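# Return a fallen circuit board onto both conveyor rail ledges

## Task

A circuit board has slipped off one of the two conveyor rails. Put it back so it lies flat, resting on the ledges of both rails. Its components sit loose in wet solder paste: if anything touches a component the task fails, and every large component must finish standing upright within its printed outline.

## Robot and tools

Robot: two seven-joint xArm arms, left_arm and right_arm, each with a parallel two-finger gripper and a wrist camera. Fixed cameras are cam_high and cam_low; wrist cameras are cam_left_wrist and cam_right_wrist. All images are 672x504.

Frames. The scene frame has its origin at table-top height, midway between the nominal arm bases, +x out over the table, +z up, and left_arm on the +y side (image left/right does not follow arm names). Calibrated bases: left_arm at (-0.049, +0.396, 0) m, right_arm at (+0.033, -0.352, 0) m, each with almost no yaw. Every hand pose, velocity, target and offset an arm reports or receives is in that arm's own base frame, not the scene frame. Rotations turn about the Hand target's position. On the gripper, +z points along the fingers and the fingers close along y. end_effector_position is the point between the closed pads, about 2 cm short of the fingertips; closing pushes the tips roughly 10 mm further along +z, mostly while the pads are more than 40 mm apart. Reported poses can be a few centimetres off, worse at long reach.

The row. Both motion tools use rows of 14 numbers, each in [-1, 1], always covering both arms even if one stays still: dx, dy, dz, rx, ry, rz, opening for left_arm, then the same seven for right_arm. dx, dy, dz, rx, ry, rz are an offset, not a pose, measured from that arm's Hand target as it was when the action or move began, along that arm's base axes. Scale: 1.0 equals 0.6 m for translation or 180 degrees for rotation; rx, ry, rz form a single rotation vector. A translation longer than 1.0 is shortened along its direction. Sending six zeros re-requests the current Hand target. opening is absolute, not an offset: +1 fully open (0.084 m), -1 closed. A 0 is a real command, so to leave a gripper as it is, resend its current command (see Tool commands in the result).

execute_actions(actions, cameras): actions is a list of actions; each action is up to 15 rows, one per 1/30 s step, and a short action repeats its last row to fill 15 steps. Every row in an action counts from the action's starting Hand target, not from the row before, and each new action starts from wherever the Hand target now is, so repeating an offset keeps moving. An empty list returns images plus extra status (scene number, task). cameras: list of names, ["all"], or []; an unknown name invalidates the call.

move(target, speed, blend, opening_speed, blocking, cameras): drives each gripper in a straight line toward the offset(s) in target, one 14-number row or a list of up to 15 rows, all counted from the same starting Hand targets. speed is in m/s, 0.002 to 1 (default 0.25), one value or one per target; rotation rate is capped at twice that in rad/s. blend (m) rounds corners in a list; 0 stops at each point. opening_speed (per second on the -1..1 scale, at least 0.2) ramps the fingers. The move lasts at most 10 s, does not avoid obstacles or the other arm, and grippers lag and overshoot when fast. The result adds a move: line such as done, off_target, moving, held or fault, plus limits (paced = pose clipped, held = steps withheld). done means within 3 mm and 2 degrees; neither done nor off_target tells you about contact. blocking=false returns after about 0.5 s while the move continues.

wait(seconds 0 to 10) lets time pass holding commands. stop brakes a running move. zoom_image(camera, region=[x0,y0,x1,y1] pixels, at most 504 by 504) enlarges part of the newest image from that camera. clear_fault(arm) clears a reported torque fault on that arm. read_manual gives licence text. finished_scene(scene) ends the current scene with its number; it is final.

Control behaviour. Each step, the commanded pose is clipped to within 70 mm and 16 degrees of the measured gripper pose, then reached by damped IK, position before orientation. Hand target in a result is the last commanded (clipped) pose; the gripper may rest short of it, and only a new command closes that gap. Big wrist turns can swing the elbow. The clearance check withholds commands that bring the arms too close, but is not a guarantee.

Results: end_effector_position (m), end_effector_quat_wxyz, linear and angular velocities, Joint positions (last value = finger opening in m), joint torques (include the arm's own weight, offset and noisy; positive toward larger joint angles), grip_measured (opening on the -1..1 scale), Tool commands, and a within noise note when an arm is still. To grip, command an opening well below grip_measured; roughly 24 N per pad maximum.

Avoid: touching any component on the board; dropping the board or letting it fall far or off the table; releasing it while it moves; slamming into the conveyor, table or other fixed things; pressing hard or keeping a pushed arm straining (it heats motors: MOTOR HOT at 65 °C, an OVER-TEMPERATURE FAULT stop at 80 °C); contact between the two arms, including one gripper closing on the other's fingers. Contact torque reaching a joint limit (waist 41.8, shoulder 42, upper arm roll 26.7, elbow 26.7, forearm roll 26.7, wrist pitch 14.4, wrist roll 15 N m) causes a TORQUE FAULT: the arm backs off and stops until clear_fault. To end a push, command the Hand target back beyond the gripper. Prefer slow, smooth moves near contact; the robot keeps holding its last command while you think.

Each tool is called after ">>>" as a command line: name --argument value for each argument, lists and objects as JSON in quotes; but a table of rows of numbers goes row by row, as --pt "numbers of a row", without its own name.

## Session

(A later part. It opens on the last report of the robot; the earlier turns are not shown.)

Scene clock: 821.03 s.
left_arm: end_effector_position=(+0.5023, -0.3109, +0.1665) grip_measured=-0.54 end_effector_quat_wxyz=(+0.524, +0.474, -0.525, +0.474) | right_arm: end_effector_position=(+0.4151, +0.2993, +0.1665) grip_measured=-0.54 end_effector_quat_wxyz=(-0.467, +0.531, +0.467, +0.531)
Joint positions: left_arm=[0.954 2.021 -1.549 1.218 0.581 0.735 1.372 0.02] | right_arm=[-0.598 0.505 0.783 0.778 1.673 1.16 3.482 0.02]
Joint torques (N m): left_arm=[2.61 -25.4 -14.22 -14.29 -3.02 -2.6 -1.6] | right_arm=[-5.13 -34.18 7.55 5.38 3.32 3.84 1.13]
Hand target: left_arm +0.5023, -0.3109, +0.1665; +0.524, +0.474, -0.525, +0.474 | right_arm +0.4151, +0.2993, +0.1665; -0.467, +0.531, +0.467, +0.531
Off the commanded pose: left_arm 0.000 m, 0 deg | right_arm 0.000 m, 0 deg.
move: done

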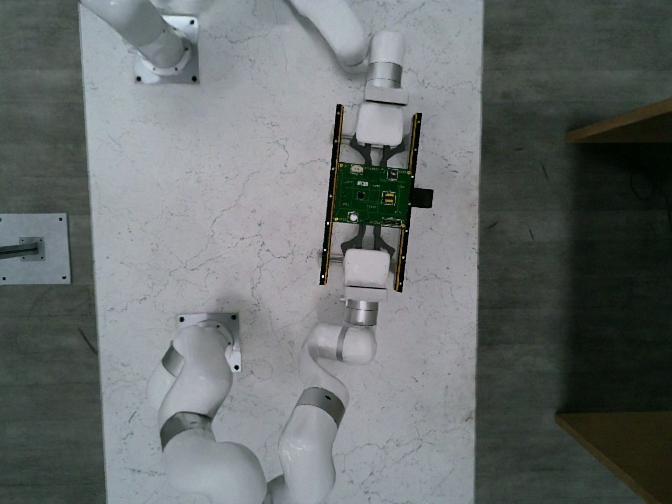

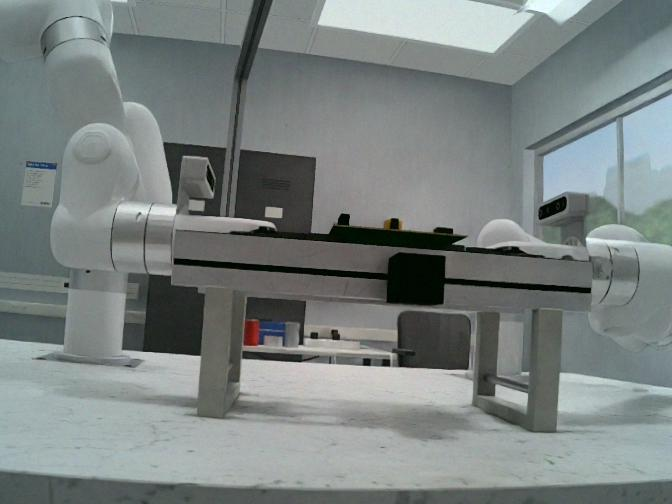

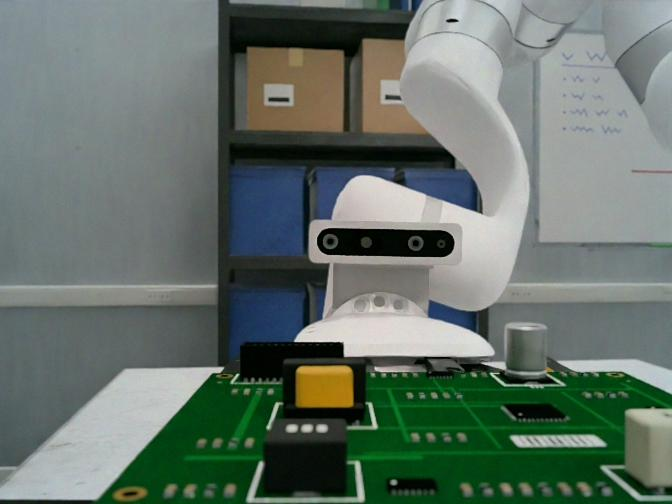

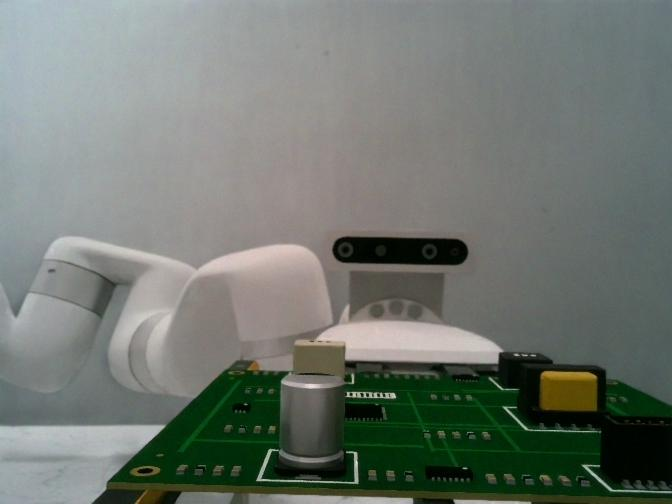

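>>> move --target '[-0.005,0.0005,-0.03,0,0,0,-0.52,-0.005,0.0006,-0.03,0,0,0,-0.52]' --speed 0.04 --cameras '["cam_high","cam_low","cam_left_wrist","cam_right_wrist"]'

>>> zoom_image --camera "cam_high" --region '[325, 155, 375, 205]'

>>> zoom_image --camera "cam_high" --region '[375, 155, 425, 205]'

>>> zoom_image --camera "cam_high" --region '[320, 195, 370, 245]'

>>> zoom_image --camera "cam_high" --region '[375, 195, 425, 245]'

>>> zoom_image --camera "cam_right_wrist" --region '[0, 250, 336, 504]'

>>> zoom_image --camera "cam_left_wrist" --region '[0, 250, 336, 504]'

>>> zoom_image --camera "cam_low" --region '[160, 200, 600, 320]'

Scene clock: 845.37 s.
left_arm: end_effector_position=(+0.4993, -0.3106, +0.1486) grip_measured=-0.54 end_effector_quat_wxyz=(+0.524, +0.474, -0.525, +0.474) | right_arm: end_effector_position=(+0.4121, +0.2996, +0.1486) grip_measured=-0.54 end_effector_quat_wxyz=(-0.467, +0.531, +0.467, +0.531)
Joint positions: left_arm=[0.967 2.044 -1.52 1.221 0.589 0.74 1.4 0.02] | right_arm=[-0.58 0.562 0.759 0.785 1.663 1.146 3.436 0.02]
Joint torques (N m): left_arm=[2.76 -16 -14.08 -7.2 2.67 1.31 1.54] | right_arm=[4.29 -16.07 3.95 9.37 -2.11 1.2 -1.24]
Hand target: left_arm +0.4993, -0.3106, +0.1485; +0.524, +0.474, -0.525, +0.474 | right_arm +0.4121, +0.2996, +0.1485; -0.467, +0.531, +0.467, +0.531
Off the commanded pose: left_arm 0.000 m, 0 deg | right_arm 0.000 m, 0 deg.
move: done

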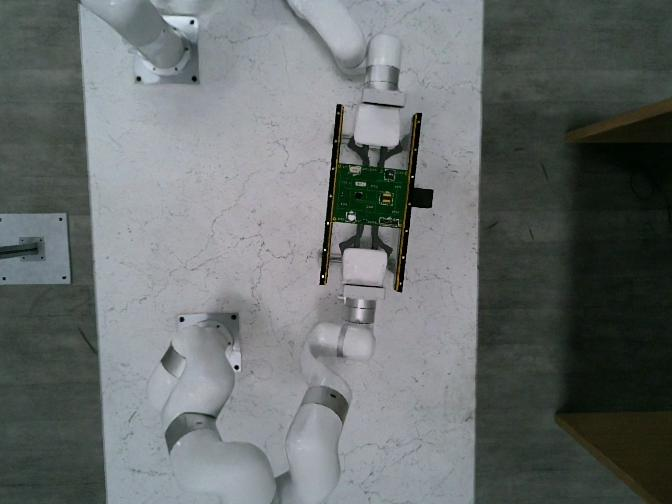

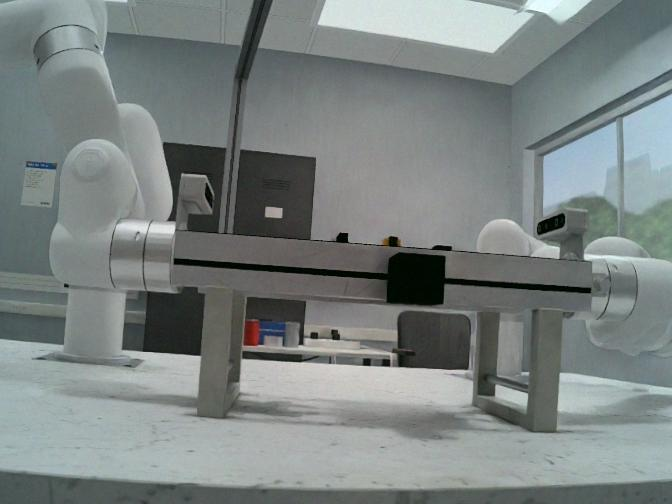

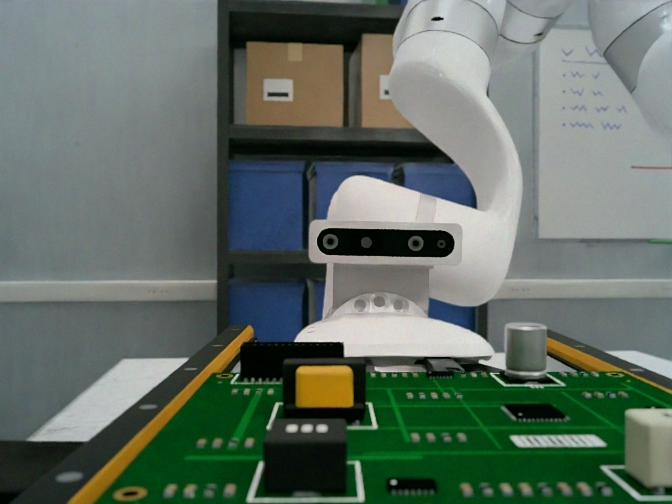

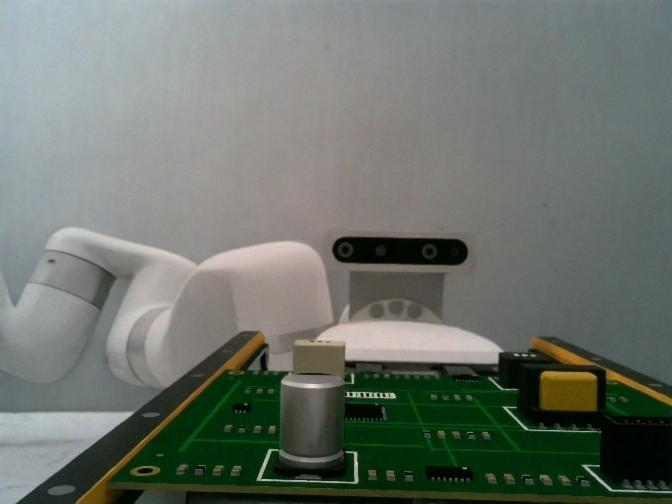

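Scaled by 10.080 from the camera's 672x504 image, which has a finer 960x720 frame.

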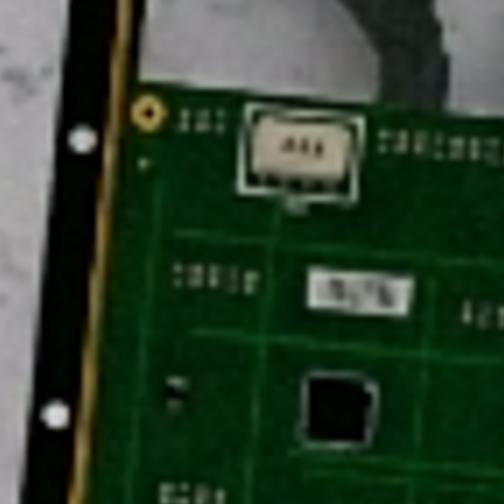

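Scaled by 10.080 from the camera's 672x504 image, which has a finer 960x720 frame.

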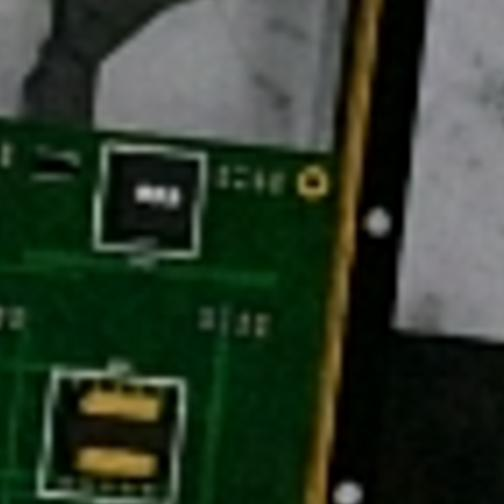

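Scaled by 10.080 from the camera's 672x504 image, which has a finer 960x720 frame.

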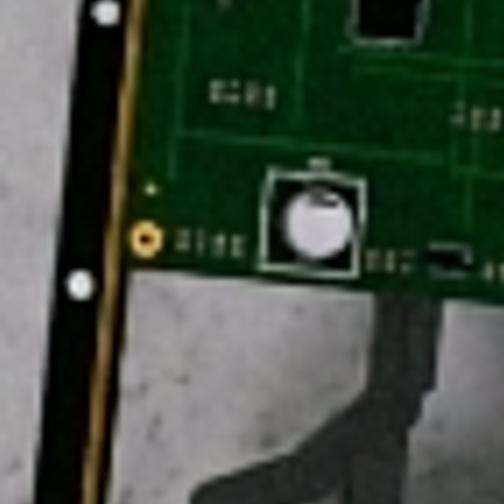

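Scaled by 10.080 from the camera's 672x504 image, which has a finer 960x720 frame.

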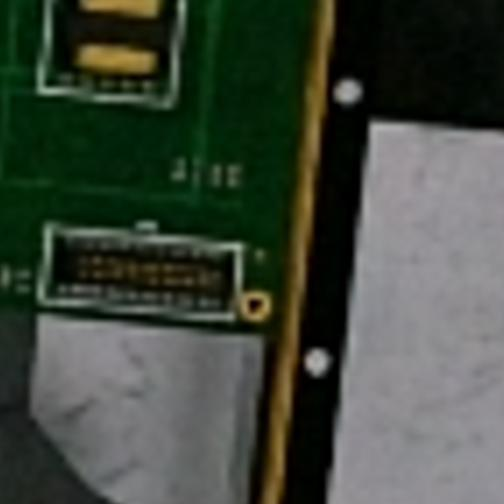

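Scaled by 1.500 from the camera's 672x504 image, which has a finer 960x720 frame.

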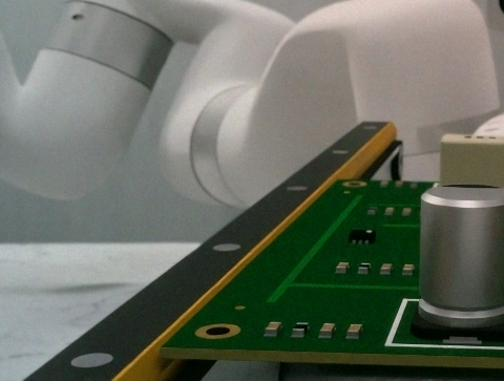

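Scaled by 1.500 from the camera's 672x504 image, which has a finer 960x720 frame.

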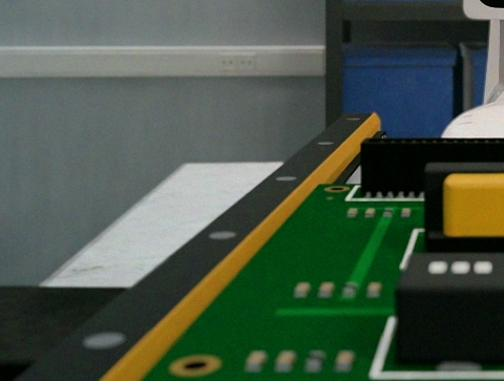

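Scaled by 1.145 from the camera's 672x504 image, which has a finer 960x720 frame.

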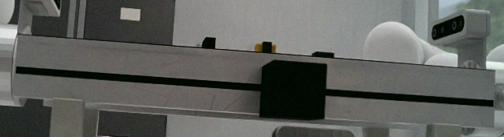

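>>> move --target '[0,0,-0.0133,0,0,0,-0.52,0.0013,-0.0002,-0.0133,0,0,0,-0.52]' --speed 0.02 --cameras '["cam_high","cam_left_wrist","cam_right_wrist"]'

>>> zoom_image --camera "cam_right_wrist" --region '[0, 250, 336, 504]'

>>> zoom_image --camera "cam_left_wrist" --region '[0, 250, 336, 504]'

>>> zoom_image --camera "cam_high" --region '[320, 150, 430, 248]'

Scene clock: 864.10 s.
left_arm: end_effector_position=(+0.4993, -0.3106, +0.1406) grip_measured=-0.54 end_effector_quat_wxyz=(+0.524, +0.474, -0.525, +0.474) | right_arm: end_effector_position=(+0.4128, +0.2995, +0.1406) grip_measured=-0.54 end_effector_quat_wxyz=(-0.467, +0.531, +0.467, +0.531)
Joint positions: left_arm=[0.968 2.054 -1.511 1.23 0.592 0.744 1.414 0.02] | right_arm=[-0.57 0.591 0.747 0.796 1.655 1.139 3.42 0.02]
Joint torques (N m): left_arm=[2.66 -15.9 -13.69 -7.21 2.67 1.35 1.52] | right_arm=[3.85 -16.33 4.07 9.02 -2.16 1.04 -1.48]
Hand target: left_arm +0.4993, -0.3106, +0.1405; +0.524, +0.474, -0.525, +0.474 | right_arm +0.4128, +0.2995, +0.1406; -0.467, +0.531, +0.467, +0.531
Off the commanded pose: left_arm 0.000 m, 0 deg | right_arm 0.000 m, 0 deg.
move: done
Images, in order (width x height): cam_high 672x504, cam_left_wrist 672x504, cam_right_wrist 672x504.

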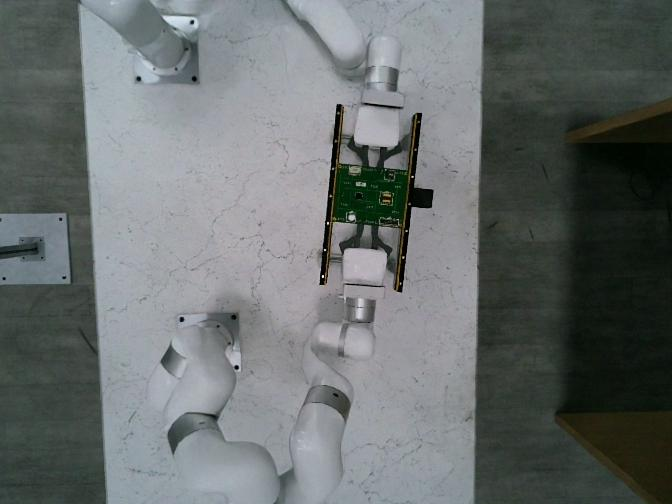

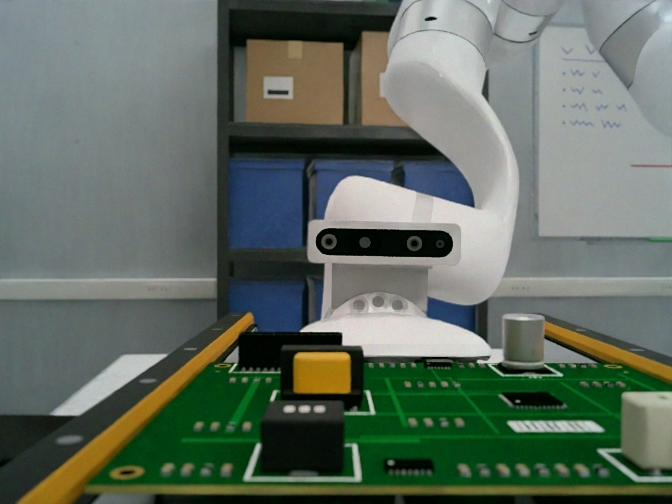

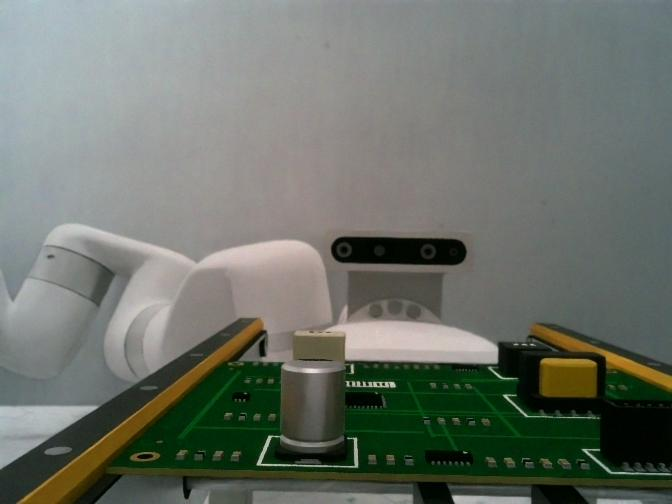

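Scaled by 1.500 from the camera's 672x504 image, which has a finer 960x720 frame.

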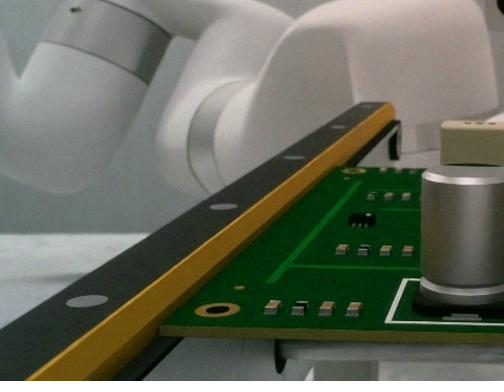

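Scaled by 1.500 from the camera's 672x504 image, which has a finer 960x720 frame.

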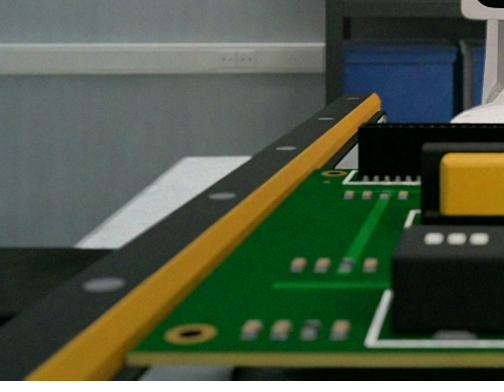

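Scaled by 4.582 from the camera's 672x504 image, which has a finer 960x720 frame.

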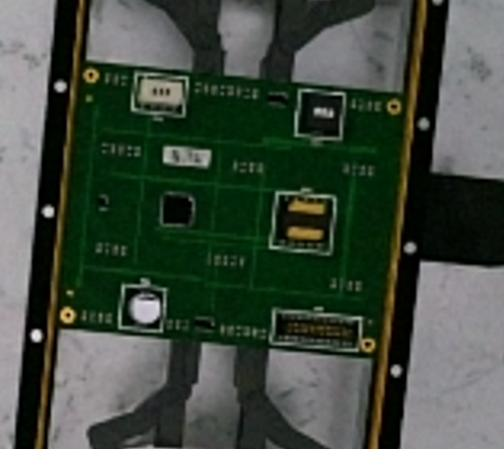

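>>> move --pt "0 0 -0.0283 0 0 0 -0.52 0 0 -0.0283 0 0 0 -0.52" --pt "0.0199 0.199 -0.0283 0 0 0 -0.52 -0.0349 -0.2728 -0.0283 0 0 0 -0.52" --speed '[0.05,0.15]' --cameras '["all"]'

>>> zoom_image --camera "cam_high" --region '[320, 150, 430, 248]'

>>> zoom_image --camera "cam_left_wrist" --region '[150, 250, 600, 430]'

>>> zoom_image --camera "cam_right_wrist" --region '[150, 250, 650, 430]'

Scene clock: 879.30 s.
left_arm: end_effector_position=(+0.5112, -0.1912, +0.1236) grip_measured=-0.54 end_effector_quat_wxyz=(+0.524, +0.474, -0.525, +0.474) | right_arm: end_effector_position=(+0.3919, +0.1359, +0.1236) grip_measured=-0.54 end_effector_quat_wxyz=(-0.467, +0.531, +0.467, +0.531)
Joint positions: left_arm=[1.187 2.046 -1.508 1.302 0.517 1.021 1.491 0.02] | right_arm=[-0.835 0.553 0.528 0.766 1.256 1.39 3.481 0.02]
Joint torques (N m): left_arm=[2.76 -25.41 -19.99 -6.92 -3.78 1.55 1.59] | right_arm=[-5.63 -36.07 2.46 8.2 -1.87 3.64 1.15]
Hand target: left_arm +0.5112, -0.1912, +0.1236; +0.524, +0.474, -0.525, +0.474 | right_arm +0.3919, +0.1358, +0.1236; -0.467, +0.531, +0.467, +0.531
Off the commanded pose: left_arm 0.000 m, 0 deg | right_arm 0.000 m, 0 deg.
move: done

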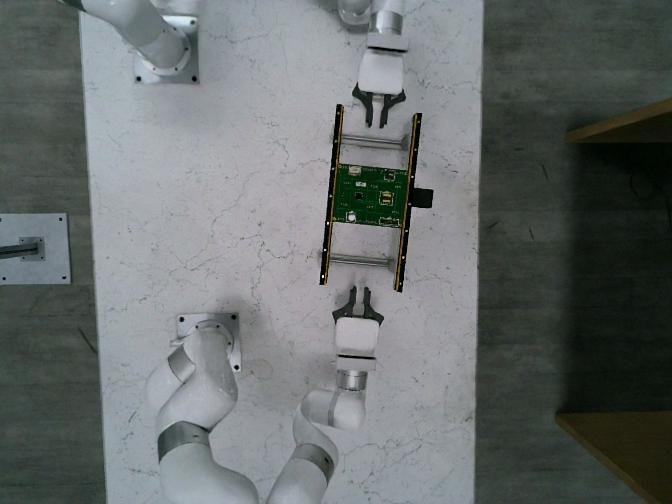

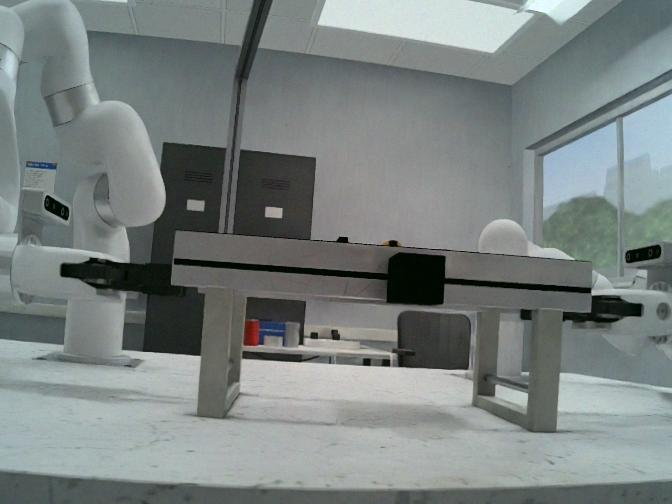

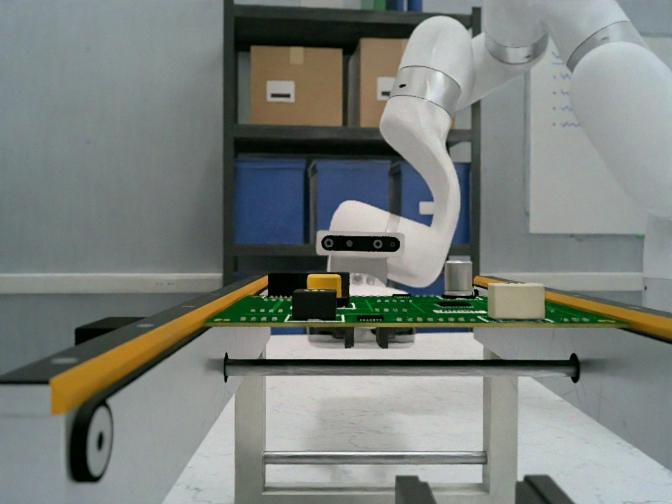

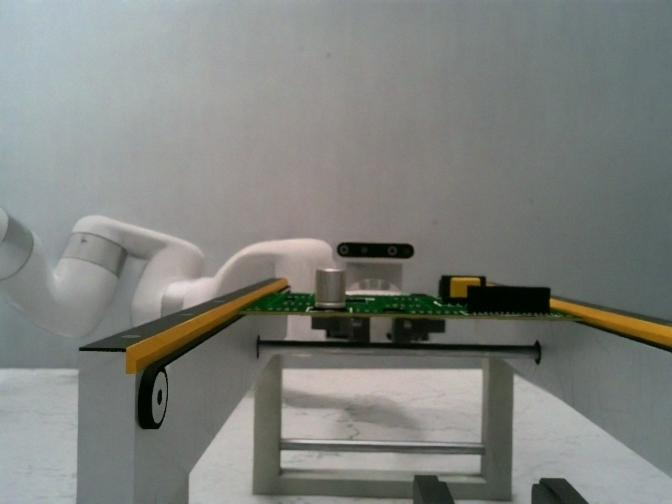

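Scaled by 4.582 from the camera's 672x504 image, which has a finer 960x720 frame.

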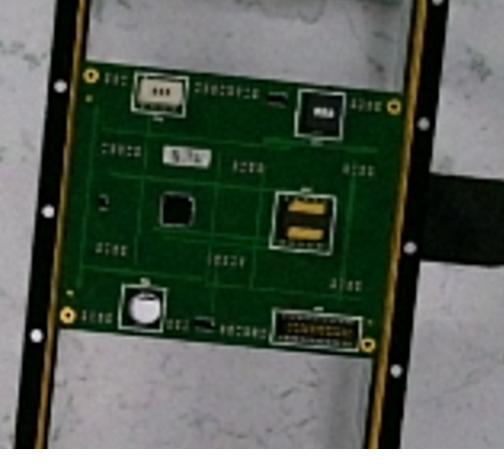

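Scaled by 1.120 from the camera's 672x504 image, which has a finer 960x720 frame.

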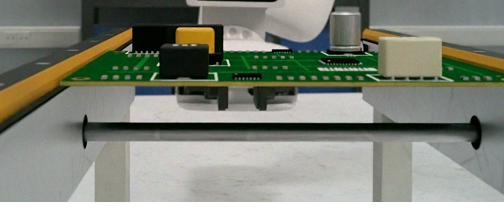

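Scaled by 1.008 from the camera's 672x504 image, which has a finer 960x720 frame.

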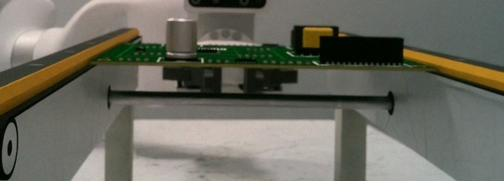

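>>> finished_scene --scene 1

The scene is finished: the task was done.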